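## Task

Put the scoop down on the table right next to the litter pan so that only the table supports it and its hollow faces upward; the pan must not be moved and nothing may be knocked over.

## Robot and tools

Robot: two arms, left_arm and right_arm, each with a two-finger gripper and a wrist camera. Base poses as calibrated: left_arm at (-0.013, +0.313, 0) m, turned very slightly about z; right_arm at (0, -0.256, 0) m. A two-camera stand sits behind the arms.

Scene frame: origin at table-top height, halfway between the nominal bases; +x points out over the table, +y toward left_arm, +z up. Arm names are not image sides. Reported end_effector_position (m) and end_effector_quat_wxyz use this frame and may be off by a few cm, more at long reach. For each gripper, the fingers point along its own +z and open and close along its own y; the reported position is the point between the pads, about 1 cm behind the tips.

The common row format: one flat list of 14 numbers, each in [-1, 1]. The first 7 belong to left_arm, the next 7 to right_arm: dx, dy, dz, rx, ry, rz, opening. dx..rz are an offset, not a pose, measured along that gripper's own Hand target axes and counted from the Hand target as it stood when the action or move began. Scale: 1.0 = 0.6 m for dx, dy, dz and 180 degrees for the rotation; rx, ry, rz form a single rotation vector. Sending the same offset again moves the gripper further. All six zero means 'go back to / hold the current Hand target'. opening is absolute, not an offset: +1 fully open (0.094 m), -1 closed. Writing 0 for opening is a real command (half open), so repeat a gripper's present opening to leave it alone.

execute_actions(actions, cameras): actions is a list of actions; each action is a list of up to 15 rows (one per 1/30 s step), a short action holding its last row to fill 15 steps. Every row in an action counts from that action's start pose, not from the previous row. An empty actions list returns state plus all camera images. cameras: names, ["all"], or []; an unknown name invalidates the call.

move(target, speed, blend, opening_speed, grip_force, blocking, cameras): target is one 14-number row or a list of up to 15 rows, each an offset from the same starting Hand targets (not chained). Grippers travel straight toward it, turning the shorter way. speed in m/s, 0.002 to 2.9, default 0.25 (turns up to twice that in rad/s); one value or one per target. blend in m rounds corners in a list; 0 stops at each. opening_speed: rate of opening change per second on the -1..+1 scale, at least 0.2; use it to close gently. grip_force: pad force limit in N, 10 to 50, one number or one per arm; persists; lower values close slowly. blocking=false returns after about 0.5 s while the motion continues. Moves are capped at 10 s and do not avoid obstacles or the other arm. Avoid paths passing near an arm's own base. The result adds a 'move:' line: done, off_target, moving, held, fault, plus limits such as paced or held.

wait(seconds 0 to 10, cameras): lets time pass holding commands; returns early if a running move finishes. stop(cameras): brakes the running move. zoom_image(camera, region [x0, y0, x1, y1] px, at most 504x504): enlarges part of the newest image from cam_head_left, cam_head_right, cam_high, cam_low, cam_left_wrist or cam_right_wrist (all 896x504). finished_scene(scene): ends the current scene, given its number; irreversible, and the goal must hold with the robot released. Call nothing after it in the same reply when it ends the first scene.

Reading results: Hand target is the last commanded pose after clipping; the next offsets start there. The gripper often rests a few cm short of it because of friction or load; a fresh command (even all zeros) retries, otherwise send the remaining gap as an offset. Each step, commanded orientation is clipped to within 40 degrees of the measured one, so large turns need several actions. grip_measured is the measured opening on the command scale (can read about 2.5 mm wide when empty, slightly narrower than a squeezed part); grip_effort_nm is motor effort, negative closing, and is not pad force. Joint torques include gravity; the first three wrap at ±28 N m. Joint velocities may say 'within noise'. Actions return step-by-step positions; moves and waits do not. Joint ranges (rad): waist -2.618 to 3.054, shoulder 0 to 3.142, elbow 0 to 3.142 (straight 2.901), wrist pitch ±1.571, wrist yaw ±1.571, wrist roll ±2.094.

To release an object, command an opening well above grip_measured. An arm blocked by something keeps pushing until commanded away; end a push by targeting back past the gripper.

Avoid: dropping the scoop from height, releasing it while moving, fast contacts, hard presses on the table or pan, grippers or wrist cameras touching each other (clearance checks do not prevent this), one gripper closing on the other's fingers, strain on camera cables, and anything leaving the table. Objects may get brief pushes from outside. Motor heat builds from holding loads, outstretched arms or pushing at unreachable poses; MOTOR HOT appears at 75 °C, at 90 °C the arm folds and idles, at 100 °C it collapses. Thinking time lets the scene keep running.

Each tool is called as name(argument=value, ...), one argument or row to a line, values as JSON.

## Session

I'll start by looking at the practice scene to understand the setup.

execute_actions(
  actions=[],
  cameras=["all"],
)

Scene clock: 0.00 s.
left_arm: end_effector_position=(+0.2862, +0.3074, +0.2176) grip_measured=+1.000 grip_effort_nm=n/a end_effector_quat_wxyz=(+0.488, -0.196, +0.849, +0.054) | right_arm: end_effector_position=(+0.3321, -0.1491, +0.2470) grip_measured=+1.000 grip_effort_nm=n/a end_effector_quat_wxyz=(+0.419, -0.063, +0.889, +0.175)
Joint positions: left_arm=[-0.349 0.911 0.779 -0.535 -0.579 -0.522 0.094] | right_arm=[0.195 1.103 1.026 -0.568 -0.218 0.163 0.094]
Joint velocities: within noise
Joint torques (N m): no reading
Heat: left arm: 34 °C; right arm: 38 °C.
Hand target: left_arm +0.2872, +0.3087, +0.2264; +0.499, -0.200, +0.842, +0.052 | right_arm +0.3345, -0.1483, +0.2616; +0.439, -0.067, +0.878, +0.177
Tool commands: left_gripper/opening=+1.0 right_gripper/opening=+1.0

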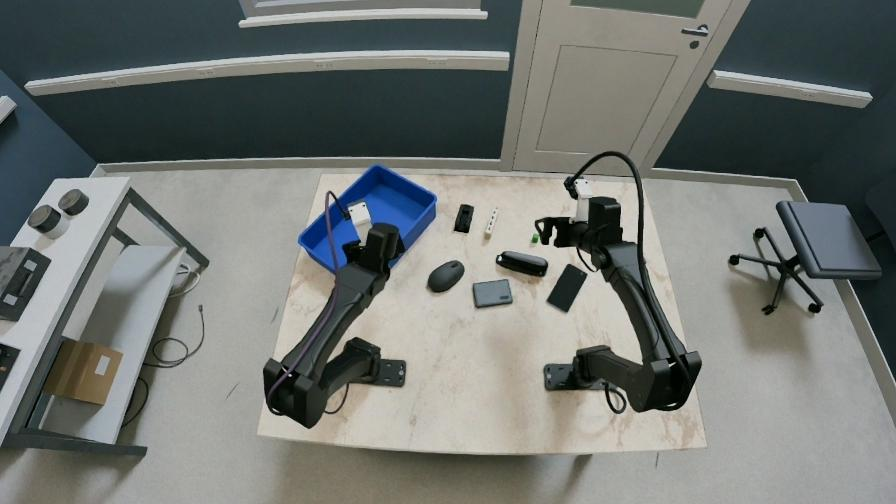

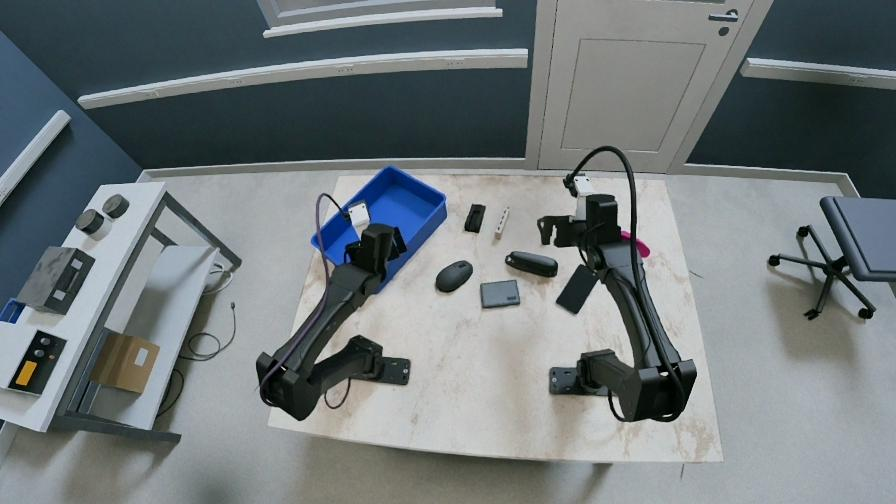

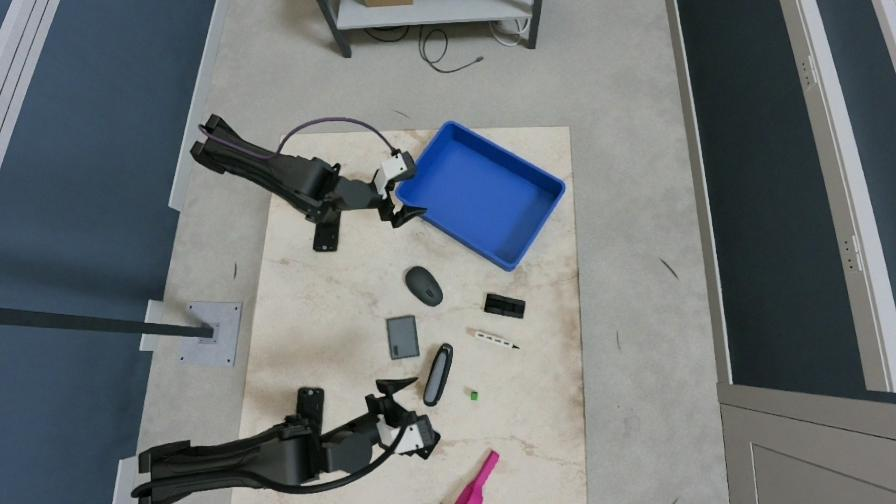

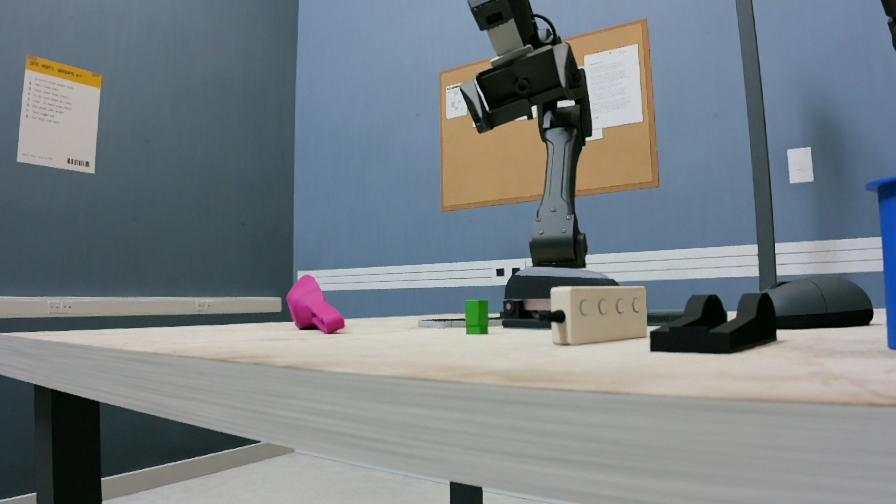

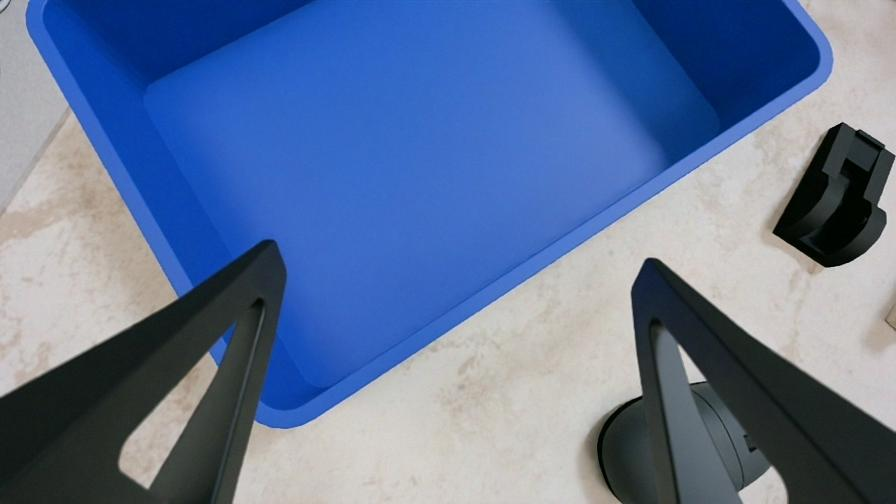

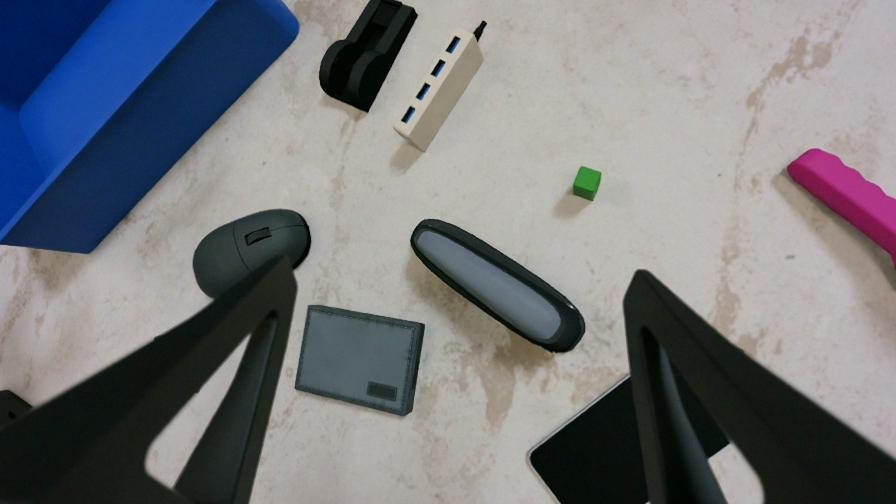

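zoom_image(
  camera="cam_head_right",
  region=[420, 150, 720, 320],
)

zoom_image(
  camera="cam_high",
  region=[360, 280, 620, 504],
)

zoom_image(
  camera="cam_low",
  region=[240, 240, 520, 400],
)

zoom_image(
  camera="cam_right_wrist",
  region=[640, 50, 896, 300],
)

Scaled by 1.680.

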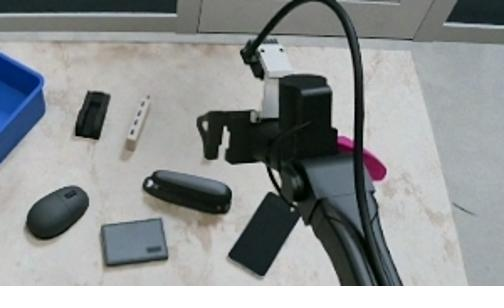

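Scaled by 1.938.

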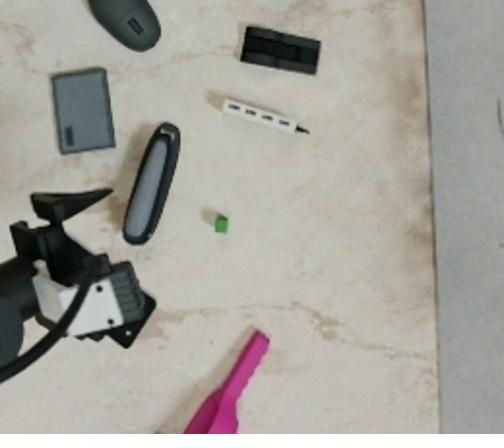

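Scaled by 1.800.

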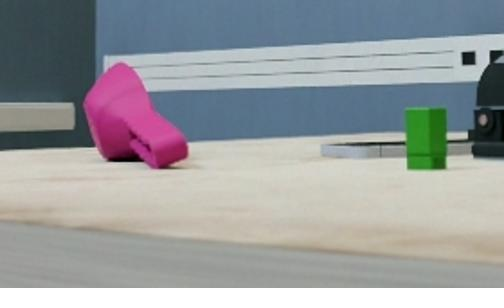

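Scaled by 1.969.

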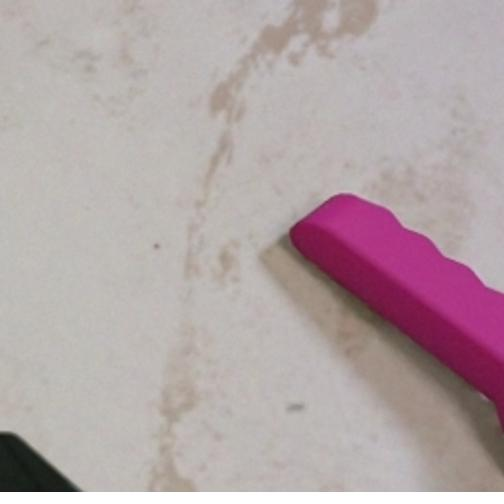

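move(
  target=[0,0,0,0,0,0,1, -0.0348,-0.3903,-0.2186,0.1987,-0.0630,0.1377,1],
  speed=0.2,
  cameras=["all"],
)

Scene clock: 73.90 s.
left_arm: end_effector_position=(+0.2862, +0.3074, +0.2176) grip_measured=+1.000 grip_effort_nm=0.00 end_effector_quat_wxyz=(+0.488, -0.196, +0.849, +0.054) | right_arm: end_effector_position=(+0.3076, -0.4088, +0.2721) grip_measured=+1.000 grip_effort_nm=-0.01 end_effector_quat_wxyz=(+0.450, +0.277, +0.849, +0.003)
Joint positions: left_arm=[-0.349 0.911 0.779 -0.535 -0.579 -0.522 0.094] | right_arm=[-0.577 1.111 1.14 -0.684 -0.216 0.16 0.094]
Joint torques (N m): left_arm=[-0.12 -2.61 8.01 1.5 -0.32 0] | right_arm=[-0.54 -2.55 10.04 1.91 -0.04 0.01]
Heat: left arm: 36 °C; right arm: 41 °C.
Hand target: left_arm +0.2872, +0.3087, +0.2264; +0.499, -0.200, +0.842, +0.052 | right_arm +0.3130, -0.4149, +0.2914; +0.473, +0.274, +0.837, -0.004
Off the commanded pose: left_arm 0.009 m, 2 deg | right_arm 0.021 m, 3 deg.
move: off_target (right_arm)

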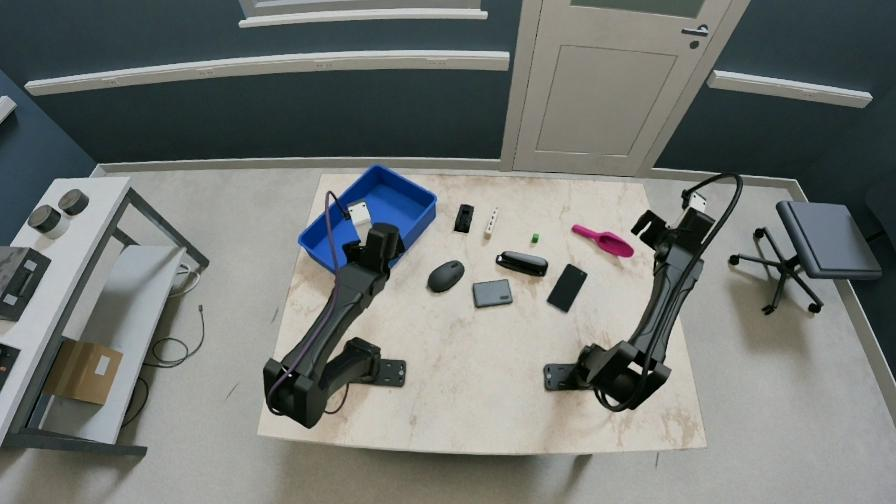

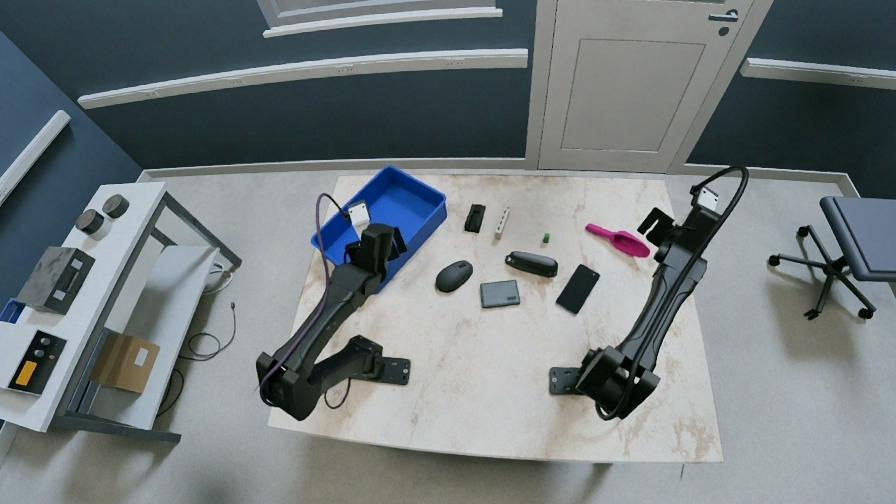

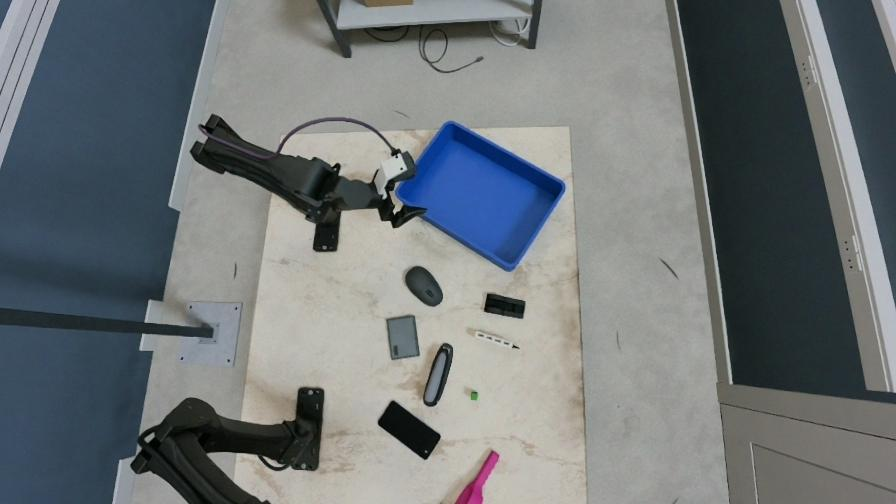

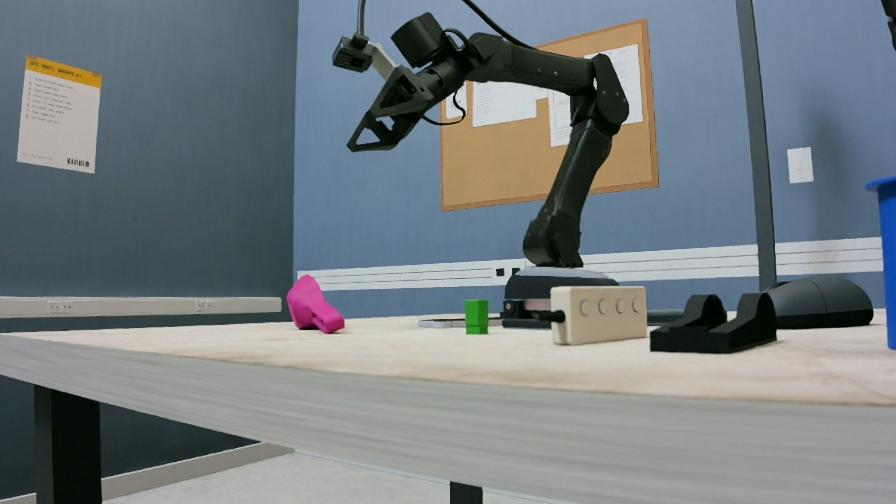

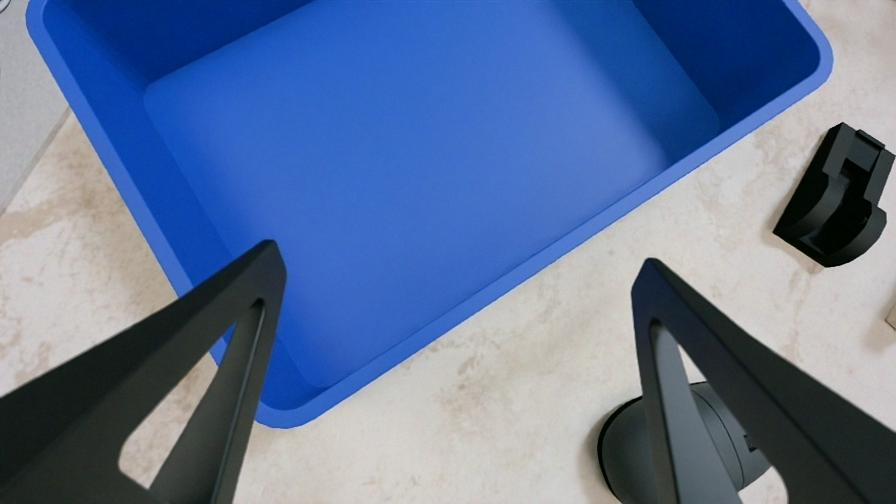

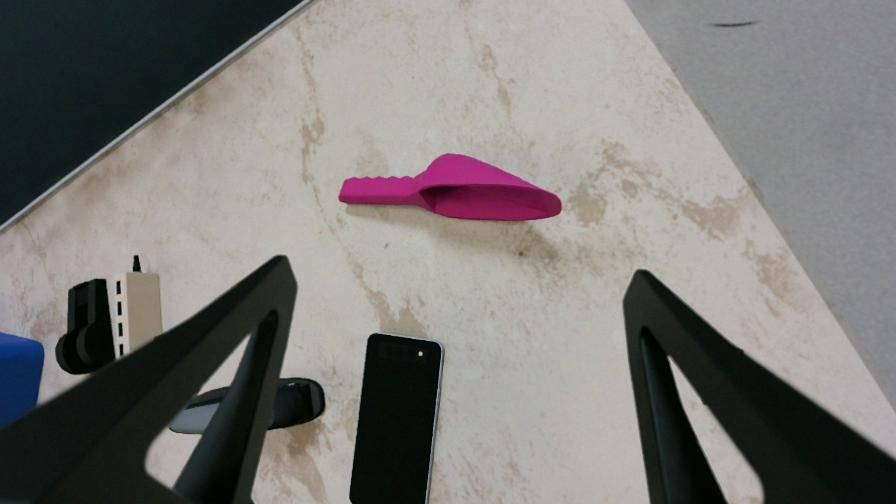

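zoom_image(
  camera="cam_right_wrist",
  region=[320, 120, 600, 270],
)

zoom_image(
  camera="cam_head_right",
  region=[540, 190, 700, 290],
)

zoom_image(
  camera="cam_head_left",
  region=[540, 190, 700, 290],
)

zoom_image(
  camera="cam_low",
  region=[260, 250, 380, 350],
)

Scaled by 1.800.

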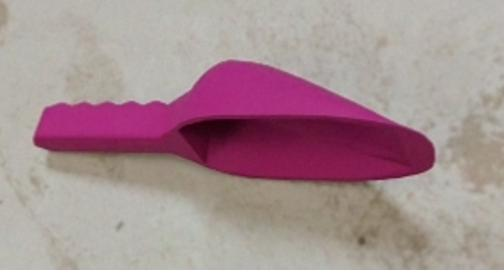

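Scaled by 3.150.

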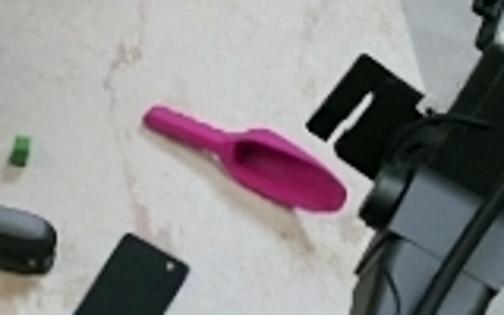

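Scaled by 3.150.

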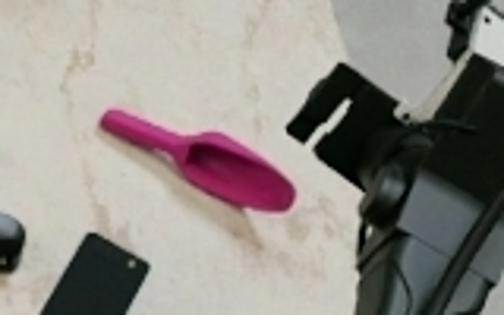

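Scaled by 4.200.

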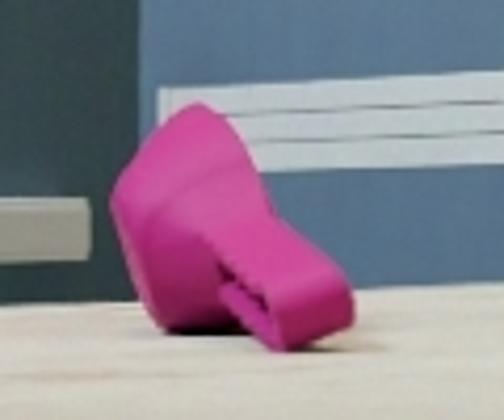

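zoom_image(
  camera="cam_high",
  region=[260, 170, 400, 270],
)

zoom_image(
  camera="cam_high",
  region=[240, 370, 380, 490],
)

zoom_image(
  camera="cam_head_left",
  region=[520, 330, 680, 430],
)

zoom_image(
  camera="cam_head_left",
  region=[300, 320, 440, 430],
)

Scaled by 3.600.

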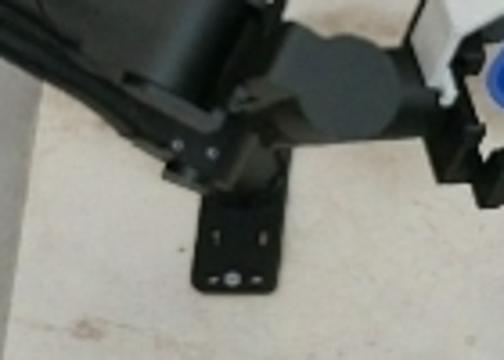

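Scaled by 3.600.

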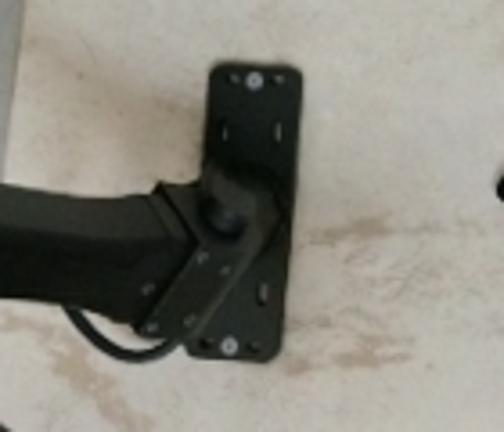

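Scaled by 3.150.

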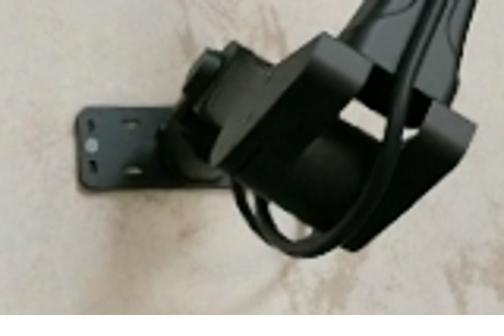

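Scaled by 3.600.

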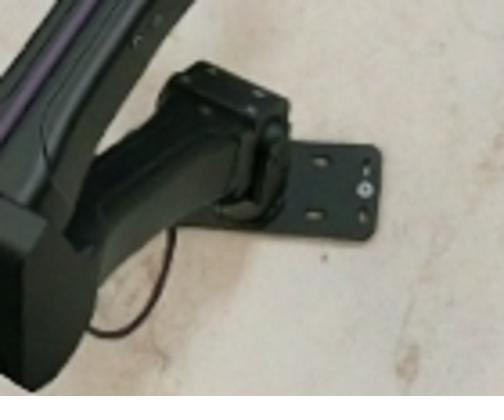

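move(
  target=[0,0,0,0,0,0,1, -0.0501,0.1502,0.1753,-0.0027,0.3186,-0.1846,1],
  speed=0.2,
  cameras=["cam_right_wrist", "cam_high", "cam_head_right"],
)

Scene clock: 178.83 s.
left_arm: end_effector_position=(+0.2862, +0.3074, +0.2176) grip_measured=+1.000 grip_effort_nm=0.00 end_effector_quat_wxyz=(+0.488, -0.196, +0.849, +0.054) | right_arm: end_effector_position=(+0.4436, -0.3806, +0.2773) grip_measured=+1.000 grip_effort_nm=-0.01 end_effector_quat_wxyz=(+0.213, +0.007, +0.975, -0.056)
Joint positions: left_arm=[-0.349 0.911 0.779 -0.535 -0.579 -0.522 0.094] | right_arm=[-0.279 2.125 2.575 -1.577 -0.006 -0.263 0.094]
Joint torques (N m): left_arm=[-0.12 -2.7 7.98 1.51 -0.33 0] | right_arm=[0.59 -8.77 7.54 1.13 0.05 -0.1]
Heat: left arm: 37 °C; right arm: 41 °C.
Hand target: left_arm +0.2872, +0.3087, +0.2264; +0.499, -0.200, +0.842, +0.052 | right_arm +0.4500, -0.3801, +0.2799; +0.000, +0.000, +1.000, +0.000
Off the commanded pose: left_arm 0.009 m, 2 deg | right_arm 0.007 m, 25 deg.
joint read past its limit (right arm) — joint 4 (wrist pitch), lower limit.
joint sent to its limit (right arm) — joint 4 (wrist pitch), lower limit. The joint targets are off in orientation, not in position.
move: off_target (right_arm)
Images, in order (width x height): cam_head_right 896x504, cam_high 896x504, cam_right_wrist 896x504.

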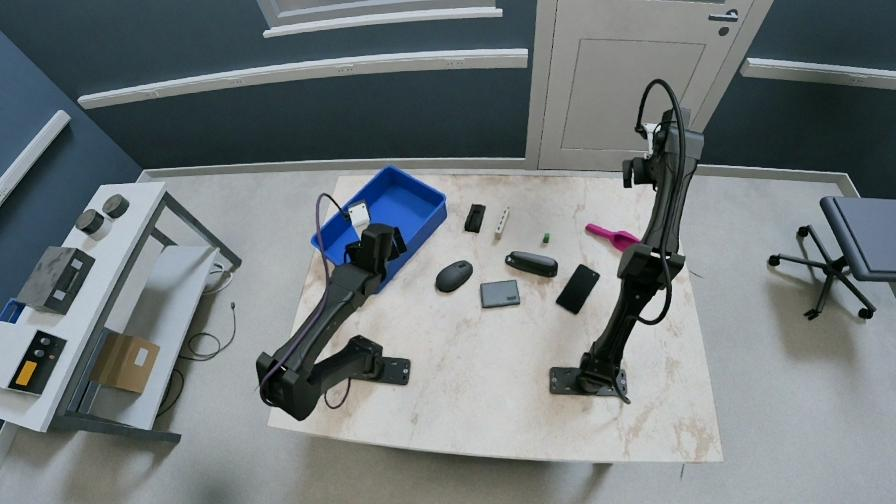

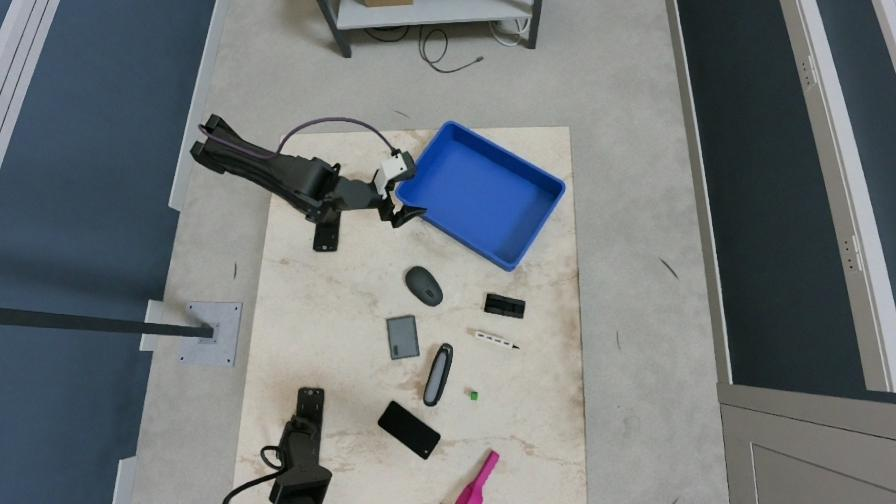

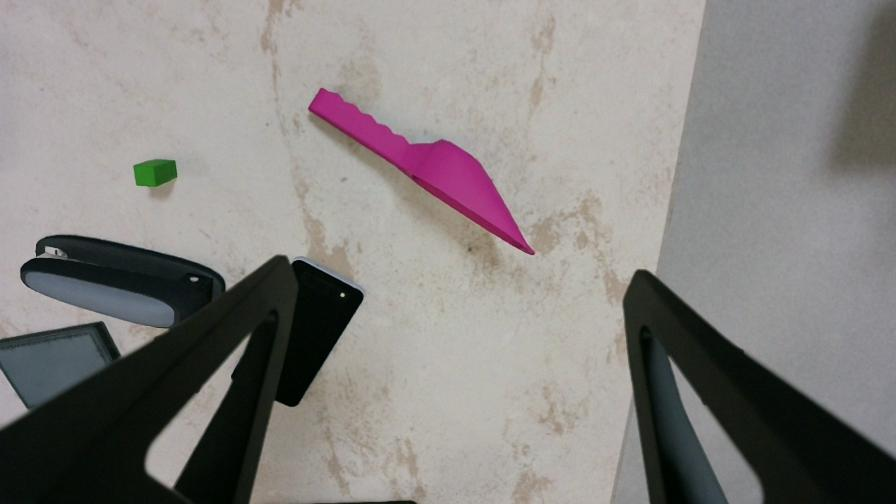

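move(
  target=[0,0,0,0,0,0,1, 0,0,0,0,-0.1389,0,1],
  speed=0.2,
  cameras=["cam_right_wrist"],
)

move(
  target=[0,0,0,0,0,0,1, 0,0,0.1667,0,0,0,1],
  speed=0.2,
  cameras=["cam_right_wrist"],
)

Scene clock: 255.13 s.
left_arm: end_effector_position=(+0.2862, +0.3074, +0.2176) grip_measured=+1.000 grip_effort_nm=0.00 end_effector_quat_wxyz=(+0.488, -0.196, +0.849, +0.054) | right_arm: end_effector_position=(+0.4439, -0.3793, +0.2785) grip_measured=+1.000 grip_effort_nm=-0.01 end_effector_quat_wxyz=(+0.227, +0.006, +0.974, -0.009)
Joint positions: left_arm=[-0.349 0.911 0.779 -0.535 -0.579 -0.522 0.094] | right_arm=[-0.321 2.125 2.575 -1.577 -0.122 -0.282 0.094]
Joint torques (N m): left_arm=[-0.12 -2.59 8.02 1.49 -0.35 0.01] | right_arm=[-0.29 -8.65 7.42 1.13 -0.18 -0.11]
Heat: left arm: 38 °C; right arm: 40 °C.
Hand target: left_arm +0.2872, +0.3087, +0.2264; +0.499, -0.200, +0.842, +0.052 | right_arm +0.4499, -0.3803, +0.2799; +0.216, +0.000, +0.976, +0.000
Off the commanded pose: left_arm 0.009 m, 2 deg | right_arm 0.006 m, 2 deg.
joint read past its limit (right arm) — joint 4 (wrist pitch), lower limit.
joint sent to its limit (right arm) — joint 4 (wrist pitch), lower limit. The joint targets still meet the commanded pose.
move: done
Images, in order (width x height): cam_right_wrist 896x504.

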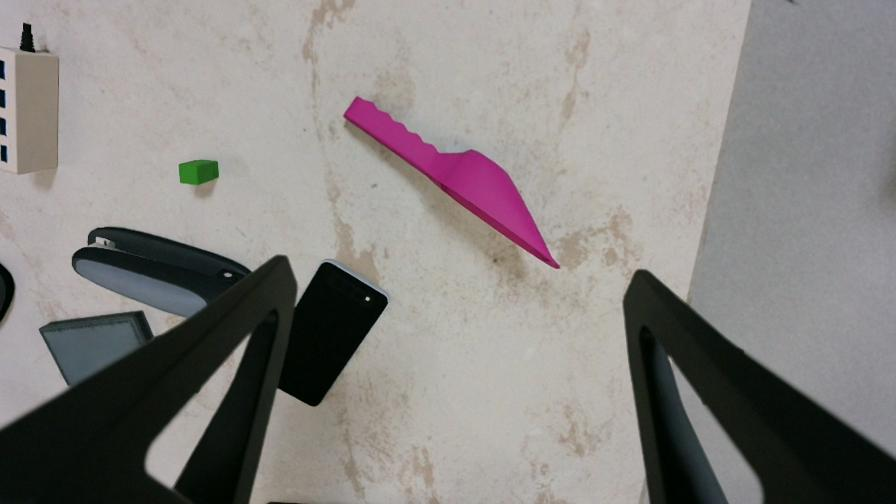

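Scene clock: 256.43 s.
left_arm: end_effector_position=(+0.2862, +0.3074, +0.2176) grip_measured=+1.000 grip_effort_nm=0.00 end_effector_quat_wxyz=(+0.488, -0.196, +0.849, +0.054) | right_arm: end_effector_position=(+0.4843, -0.3809, +0.1915) grip_measured=+1.000 grip_effort_nm=-0.01 end_effector_quat_wxyz=(+0.209, +0.000, +0.978, +0.001)
Joint positions: left_arm=[-0.349 0.911 0.779 -0.535 -0.579 -0.522 0.094] | right_arm=[-0.299 2.143 2.226 -1.25 -0.122 -0.274 0.094]
Joint torques (N m): left_arm=[-0.09 -2.58 8.03 1.5 -0.33 0] | right_arm=[0.57 -10.19 6.65 1.28 -0.05 0.05]
Heat: left arm: 38 °C; right arm: 40 °C.
Hand target: left_arm +0.2872, +0.3087, +0.2264; +0.499, -0.200, +0.842, +0.052 | right_arm +0.4922, -0.3802, +0.1893; +0.217, +0.000, +0.976, +0.000
Off the commanded pose: left_arm 0.009 m, 2 deg | right_arm 0.008 m, 1 deg.
move: done
Images, in order (width x height): cam_right_wrist 896x504.

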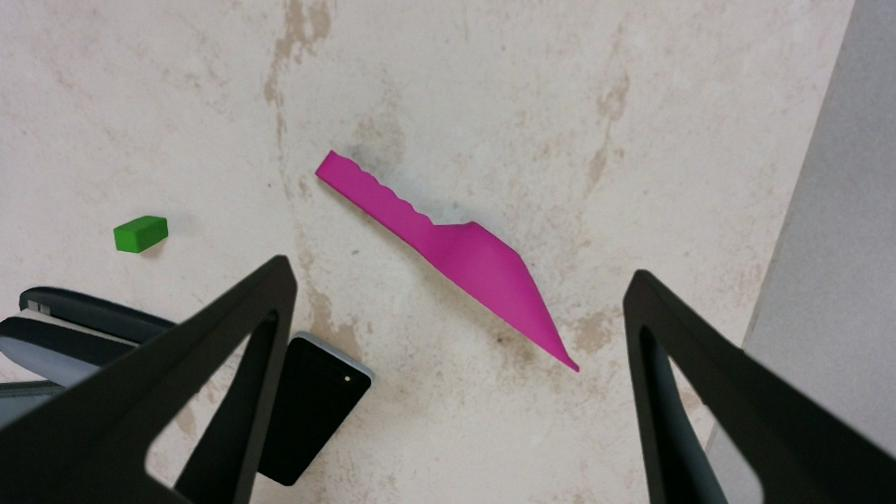

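move(
  target=[0,0,0,0,0,0,1, 0.2706,0.0853,-0.0083,0.1769,-0.3484,0.1125,1],
  speed=0.2,
  cameras=["cam_right_wrist", "cam_head_right"],
)

Scene clock: 371.60 s.
left_arm: end_effector_position=(+0.2862, +0.3074, +0.2176) grip_measured=+1.000 grip_effort_nm=0.00 end_effector_quat_wxyz=(+0.488, -0.196, +0.849, +0.054) | right_arm: end_effector_position=(+0.3409, -0.3304, +0.1042) grip_measured=+1.000 grip_effort_nm=-0.01 end_effector_quat_wxyz=(+0.630, +0.203, +0.713, -0.232)
Joint positions: left_arm=[-0.349 0.911 0.779 -0.535 -0.579 -0.522 0.094] | right_arm=[0.152 1.77 0.185 1.447 0.776 0.021 0.094]
Joint torques (N m): left_arm=[-0.03 -2.54 7.97 1.5 -0.34 -0.01] | right_arm=[0.59 -4.04 2.86 3.12 0.17 -0.04]
Heat: left arm: 39 °C; right arm: 41 °C.
Hand target: left_arm +0.2872, +0.3087, +0.2264; +0.499, -0.200, +0.842, +0.052 | right_arm +0.3429, -0.3290, +0.1251; +0.672, +0.217, +0.673, -0.218
Off the commanded pose: left_arm 0.009 m, 2 deg | right_arm 0.021 m, 7 deg.
joint sent to its limit (right arm) — joint 4 (wrist pitch), upper limit. The joint targets still meet the commanded pose.
move: off_target (right_arm)
Images, in order (width x height): cam_head_right 896x504, cam_right_wrist 896x504.

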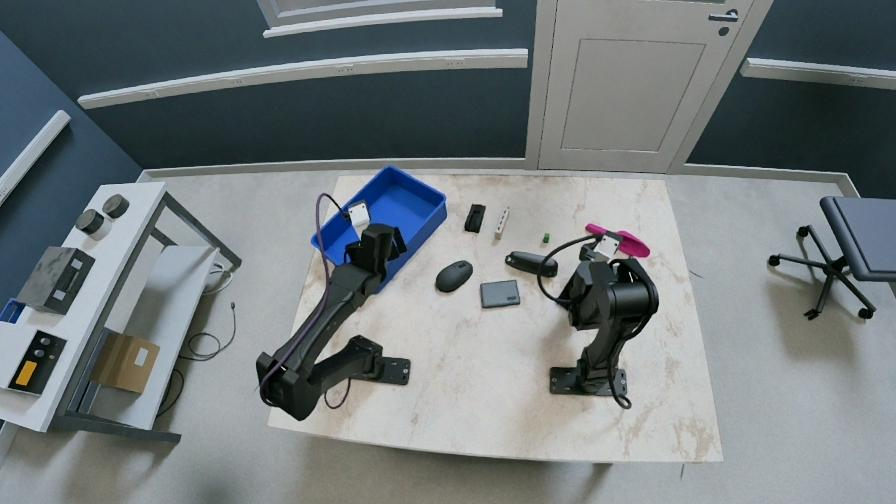

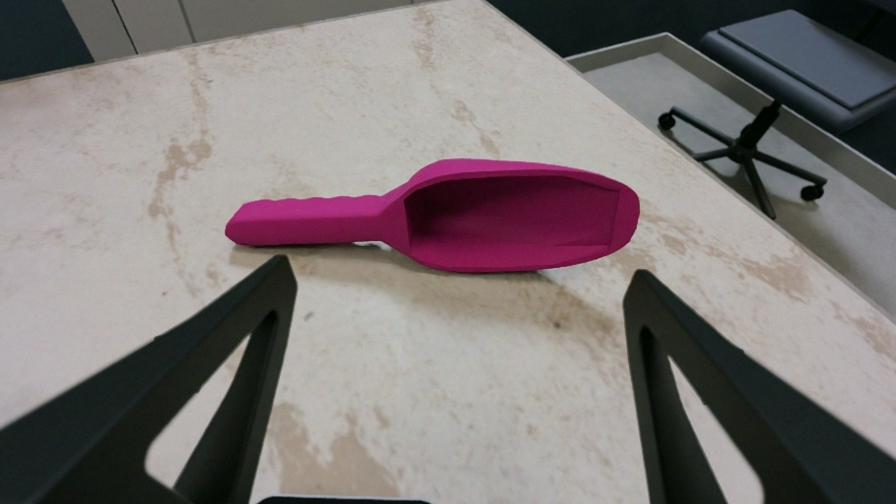

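zoom_image(
  camera="cam_right_wrist",
  region=[210, 140, 670, 290],
)

Scaled by 1.096.

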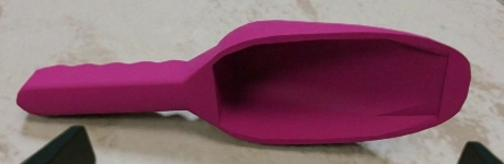

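move(
  target=[0,0,0,0,0,0,1, 0.0168,-0.0277,0.0227,0.1187,0.0909,0.4959,-0.05],
  speed=0.2,
  cameras=["cam_right_wrist", "cam_head_right", "cam_low"],
)

Scene clock: 562.90 s.
left_arm: end_effector_position=(+0.2862, +0.3074, +0.2176) grip_measured=+1.000 grip_effort_nm=-0.01 end_effector_quat_wxyz=(+0.488, -0.196, +0.849, +0.054) | right_arm: end_effector_position=(+0.3378, -0.3468, +0.0959) grip_measured=-0.048 grip_effort_nm=-0.11 end_effector_quat_wxyz=(+0.479, +0.762, +0.377, +0.221)
Joint positions: left_arm=[-0.349 0.911 0.779 -0.535 -0.579 -0.522 0.094] | right_arm=[0.044 1.34 0.409 0.347 0.635 1.918 0.045]
Joint torques (N m): left_arm=[-0.02 -2.65 8.02 1.51 -0.35 -0.01] | right_arm=[-0.7 -6.45 8.43 1.6 0.33 -0.08]
Heat: left arm: 39 °C; right arm: 56 °C.
Hand target: left_arm +0.2872, +0.3087, +0.2264; +0.499, -0.200, +0.842, +0.052 | right_arm +0.3443, -0.3504, +0.1150; +0.491, +0.757, +0.361, +0.234
Off the commanded pose: left_arm 0.009 m, 2 deg | right_arm 0.021 m, 3 deg.
move: off_target (right_arm)
Images, in order (width x height): cam_head_right 896x504, cam_low 896x504, cam_right_wrist 896x504.

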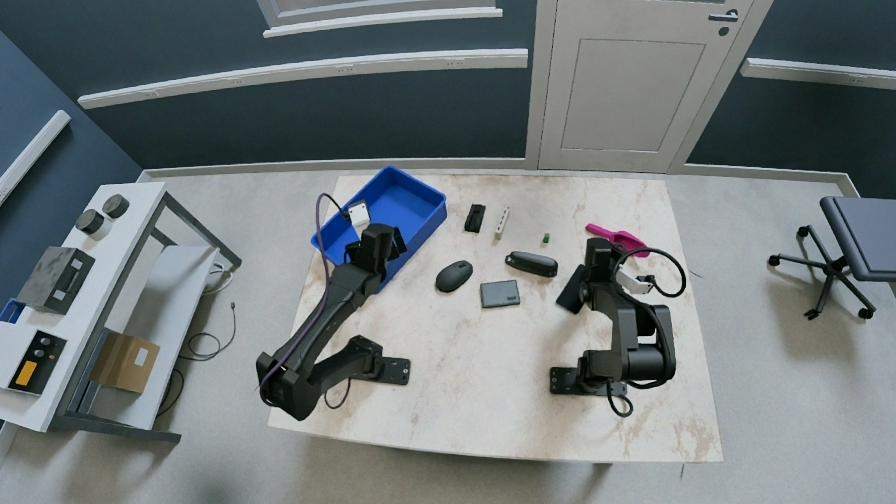

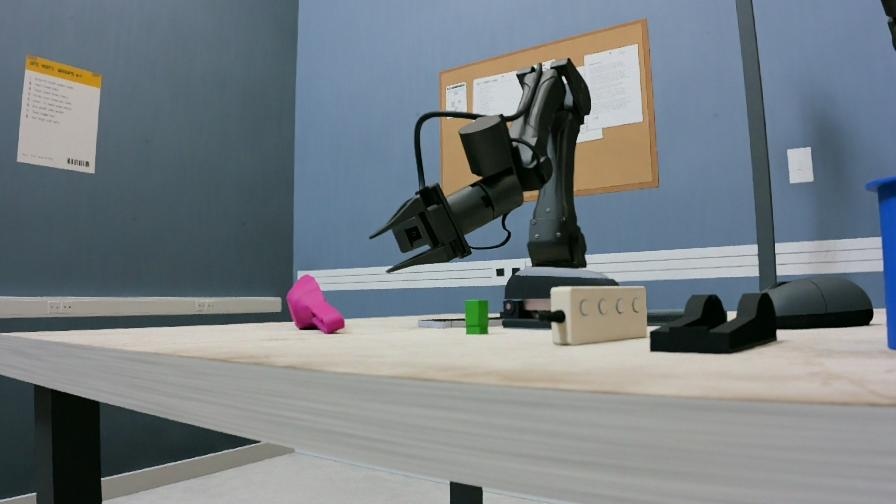

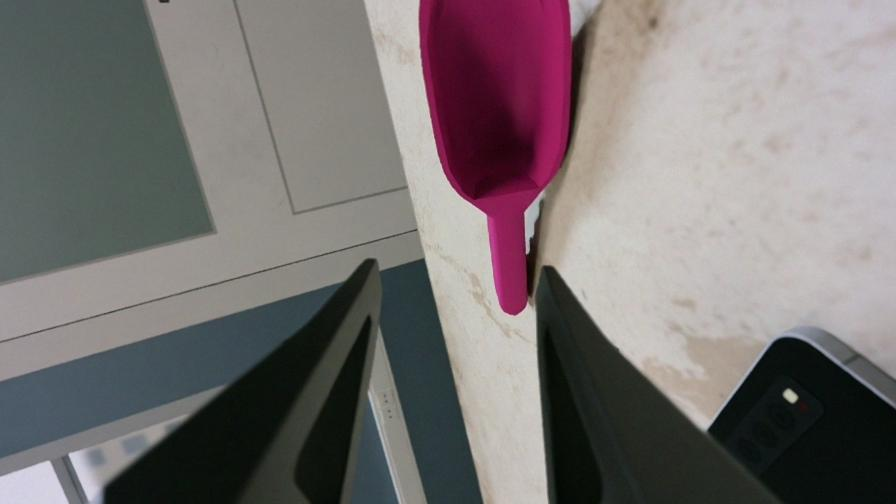

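move(
  target=[0,0,0,0,0,0,1, 0,0.0067,0.0833,0,0,0,-0.05],
  speed=0.12,
  cameras=["cam_right_wrist", "cam_low"],
)

Scene clock: 604.60 s.
left_arm: end_effector_position=(+0.2862, +0.3074, +0.2176) grip_measured=+1.000 grip_effort_nm=0.00 end_effector_quat_wxyz=(+0.488, -0.196, +0.849, +0.054) | right_arm: end_effector_position=(+0.3724, -0.3757, +0.0889) grip_measured=-0.048 grip_effort_nm=-0.11 end_effector_quat_wxyz=(+0.479, +0.764, +0.365, +0.231)
Joint positions: left_arm=[-0.349 0.911 0.779 -0.535 -0.579 -0.522 0.094] | right_arm=[-0.079 1.528 0.496 0.505 0.531 1.862 0.045]
Joint torques (N m): left_arm=[-0.1 -2.59 7.95 1.52 -0.35 0.02] | right_arm=[-0.65 -4.37 7.92 1.93 0.3 -0.27]
Heat: left arm: 39 °C; right arm: 51 °C.
Hand target: left_arm +0.2872, +0.3087, +0.2264; +0.499, -0.200, +0.842, +0.052 | right_arm +0.3810, -0.3802, +0.0984; +0.491, +0.757, +0.361, +0.234
Off the commanded pose: left_arm 0.009 m, 2 deg | right_arm 0.013 m, 2 deg.
move: off_target (right_arm)
Images, in order (width x height): cam_low 896x504, cam_right_wrist 896x504.

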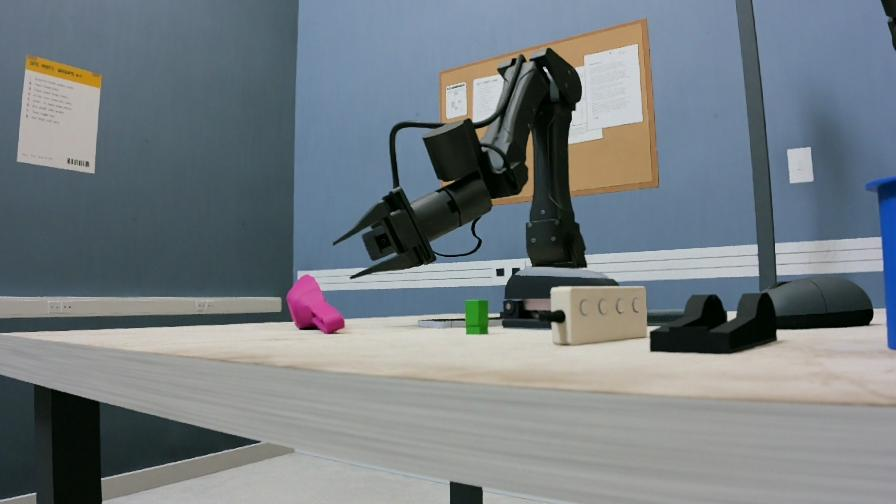

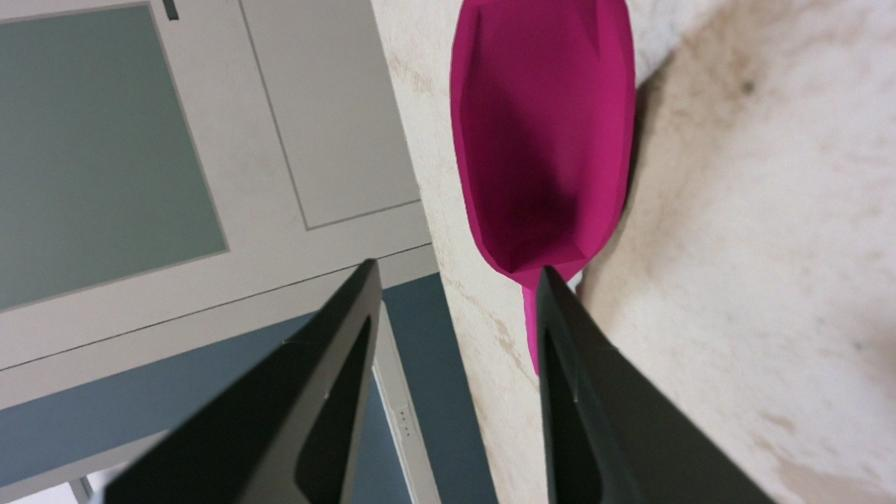

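move(
  target=[0,0,0,0,0,0,1, 0,-0.004,0.05,0,0,0,-0.05],
  speed=0.1,
  cameras=["cam_right_wrist", "cam_low"],
)

zoom_image(
  camera="cam_low",
  region=[250, 160, 570, 340],
)

Scene clock: 631.40 s.
left_arm: end_effector_position=(+0.2862, +0.3074, +0.2176) grip_measured=+1.000 grip_effort_nm=0.00 end_effector_quat_wxyz=(+0.488, -0.196, +0.849, +0.054) | right_arm: end_effector_position=(+0.3933, -0.3918, +0.0762) grip_measured=-0.048 grip_effort_nm=-0.11 end_effector_quat_wxyz=(+0.479, +0.764, +0.364, +0.232)
Joint positions: left_arm=[-0.349 0.911 0.779 -0.535 -0.579 -0.522 0.094] | right_arm=[-0.133 1.665 0.555 0.599 0.484 1.834 0.045]
Joint torques (N m): left_arm=[-0.09 -2.67 7.95 1.5 -0.33 0.02] | right_arm=[-0.65 -5.12 7.56 1.95 0.23 -0.24]
Heat: left arm: 39 °C; right arm: 50 °C.
Hand target: left_arm +0.2872, +0.3087, +0.2264; +0.499, -0.200, +0.842, +0.052 | right_arm +0.4015, -0.3970, +0.0840; +0.492, +0.757, +0.361, +0.234
Off the commanded pose: left_arm 0.009 m, 2 deg | right_arm 0.012 m, 2 deg.
move: off_target (right_arm)
Images, in order (width x height): cam_low 896x504, cam_right_wrist 896x504.

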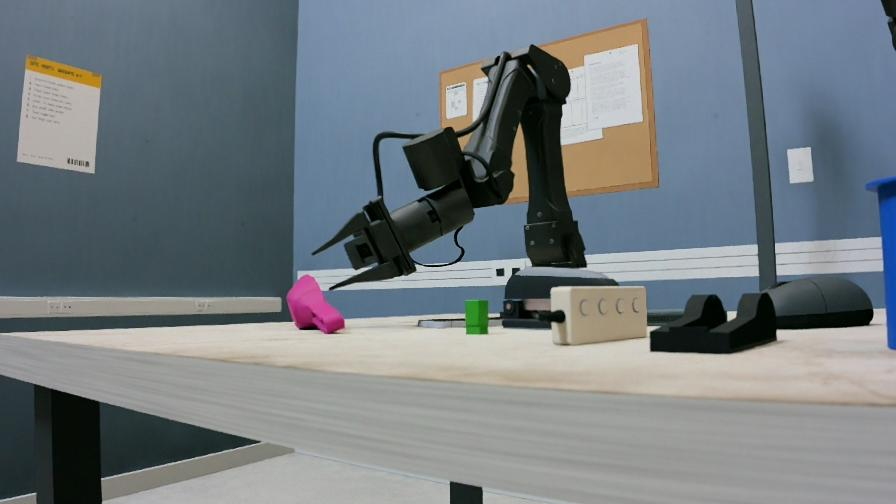

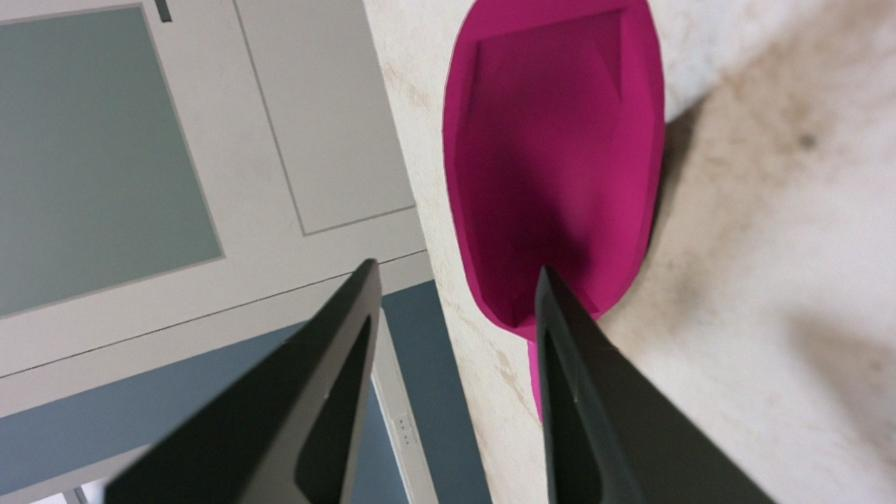

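Scaled by 1.575.

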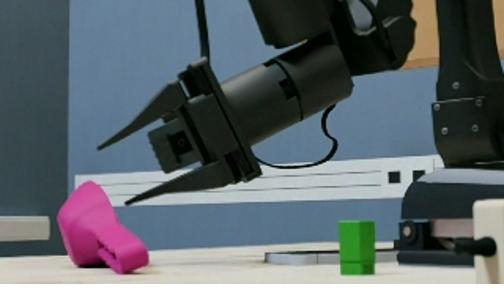

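zoom_image(
  camera="cam_right_wrist",
  region=[360, 0, 720, 350],
)

Scaled by 1.400.

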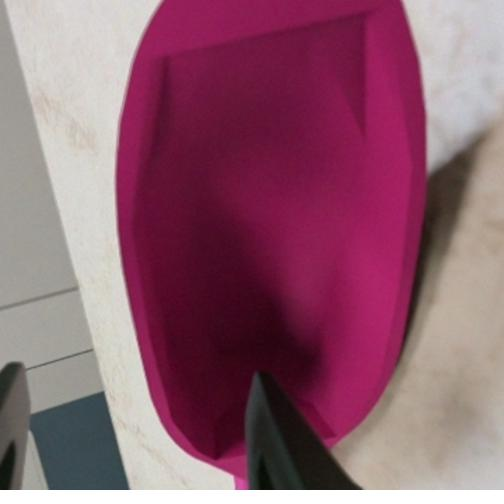

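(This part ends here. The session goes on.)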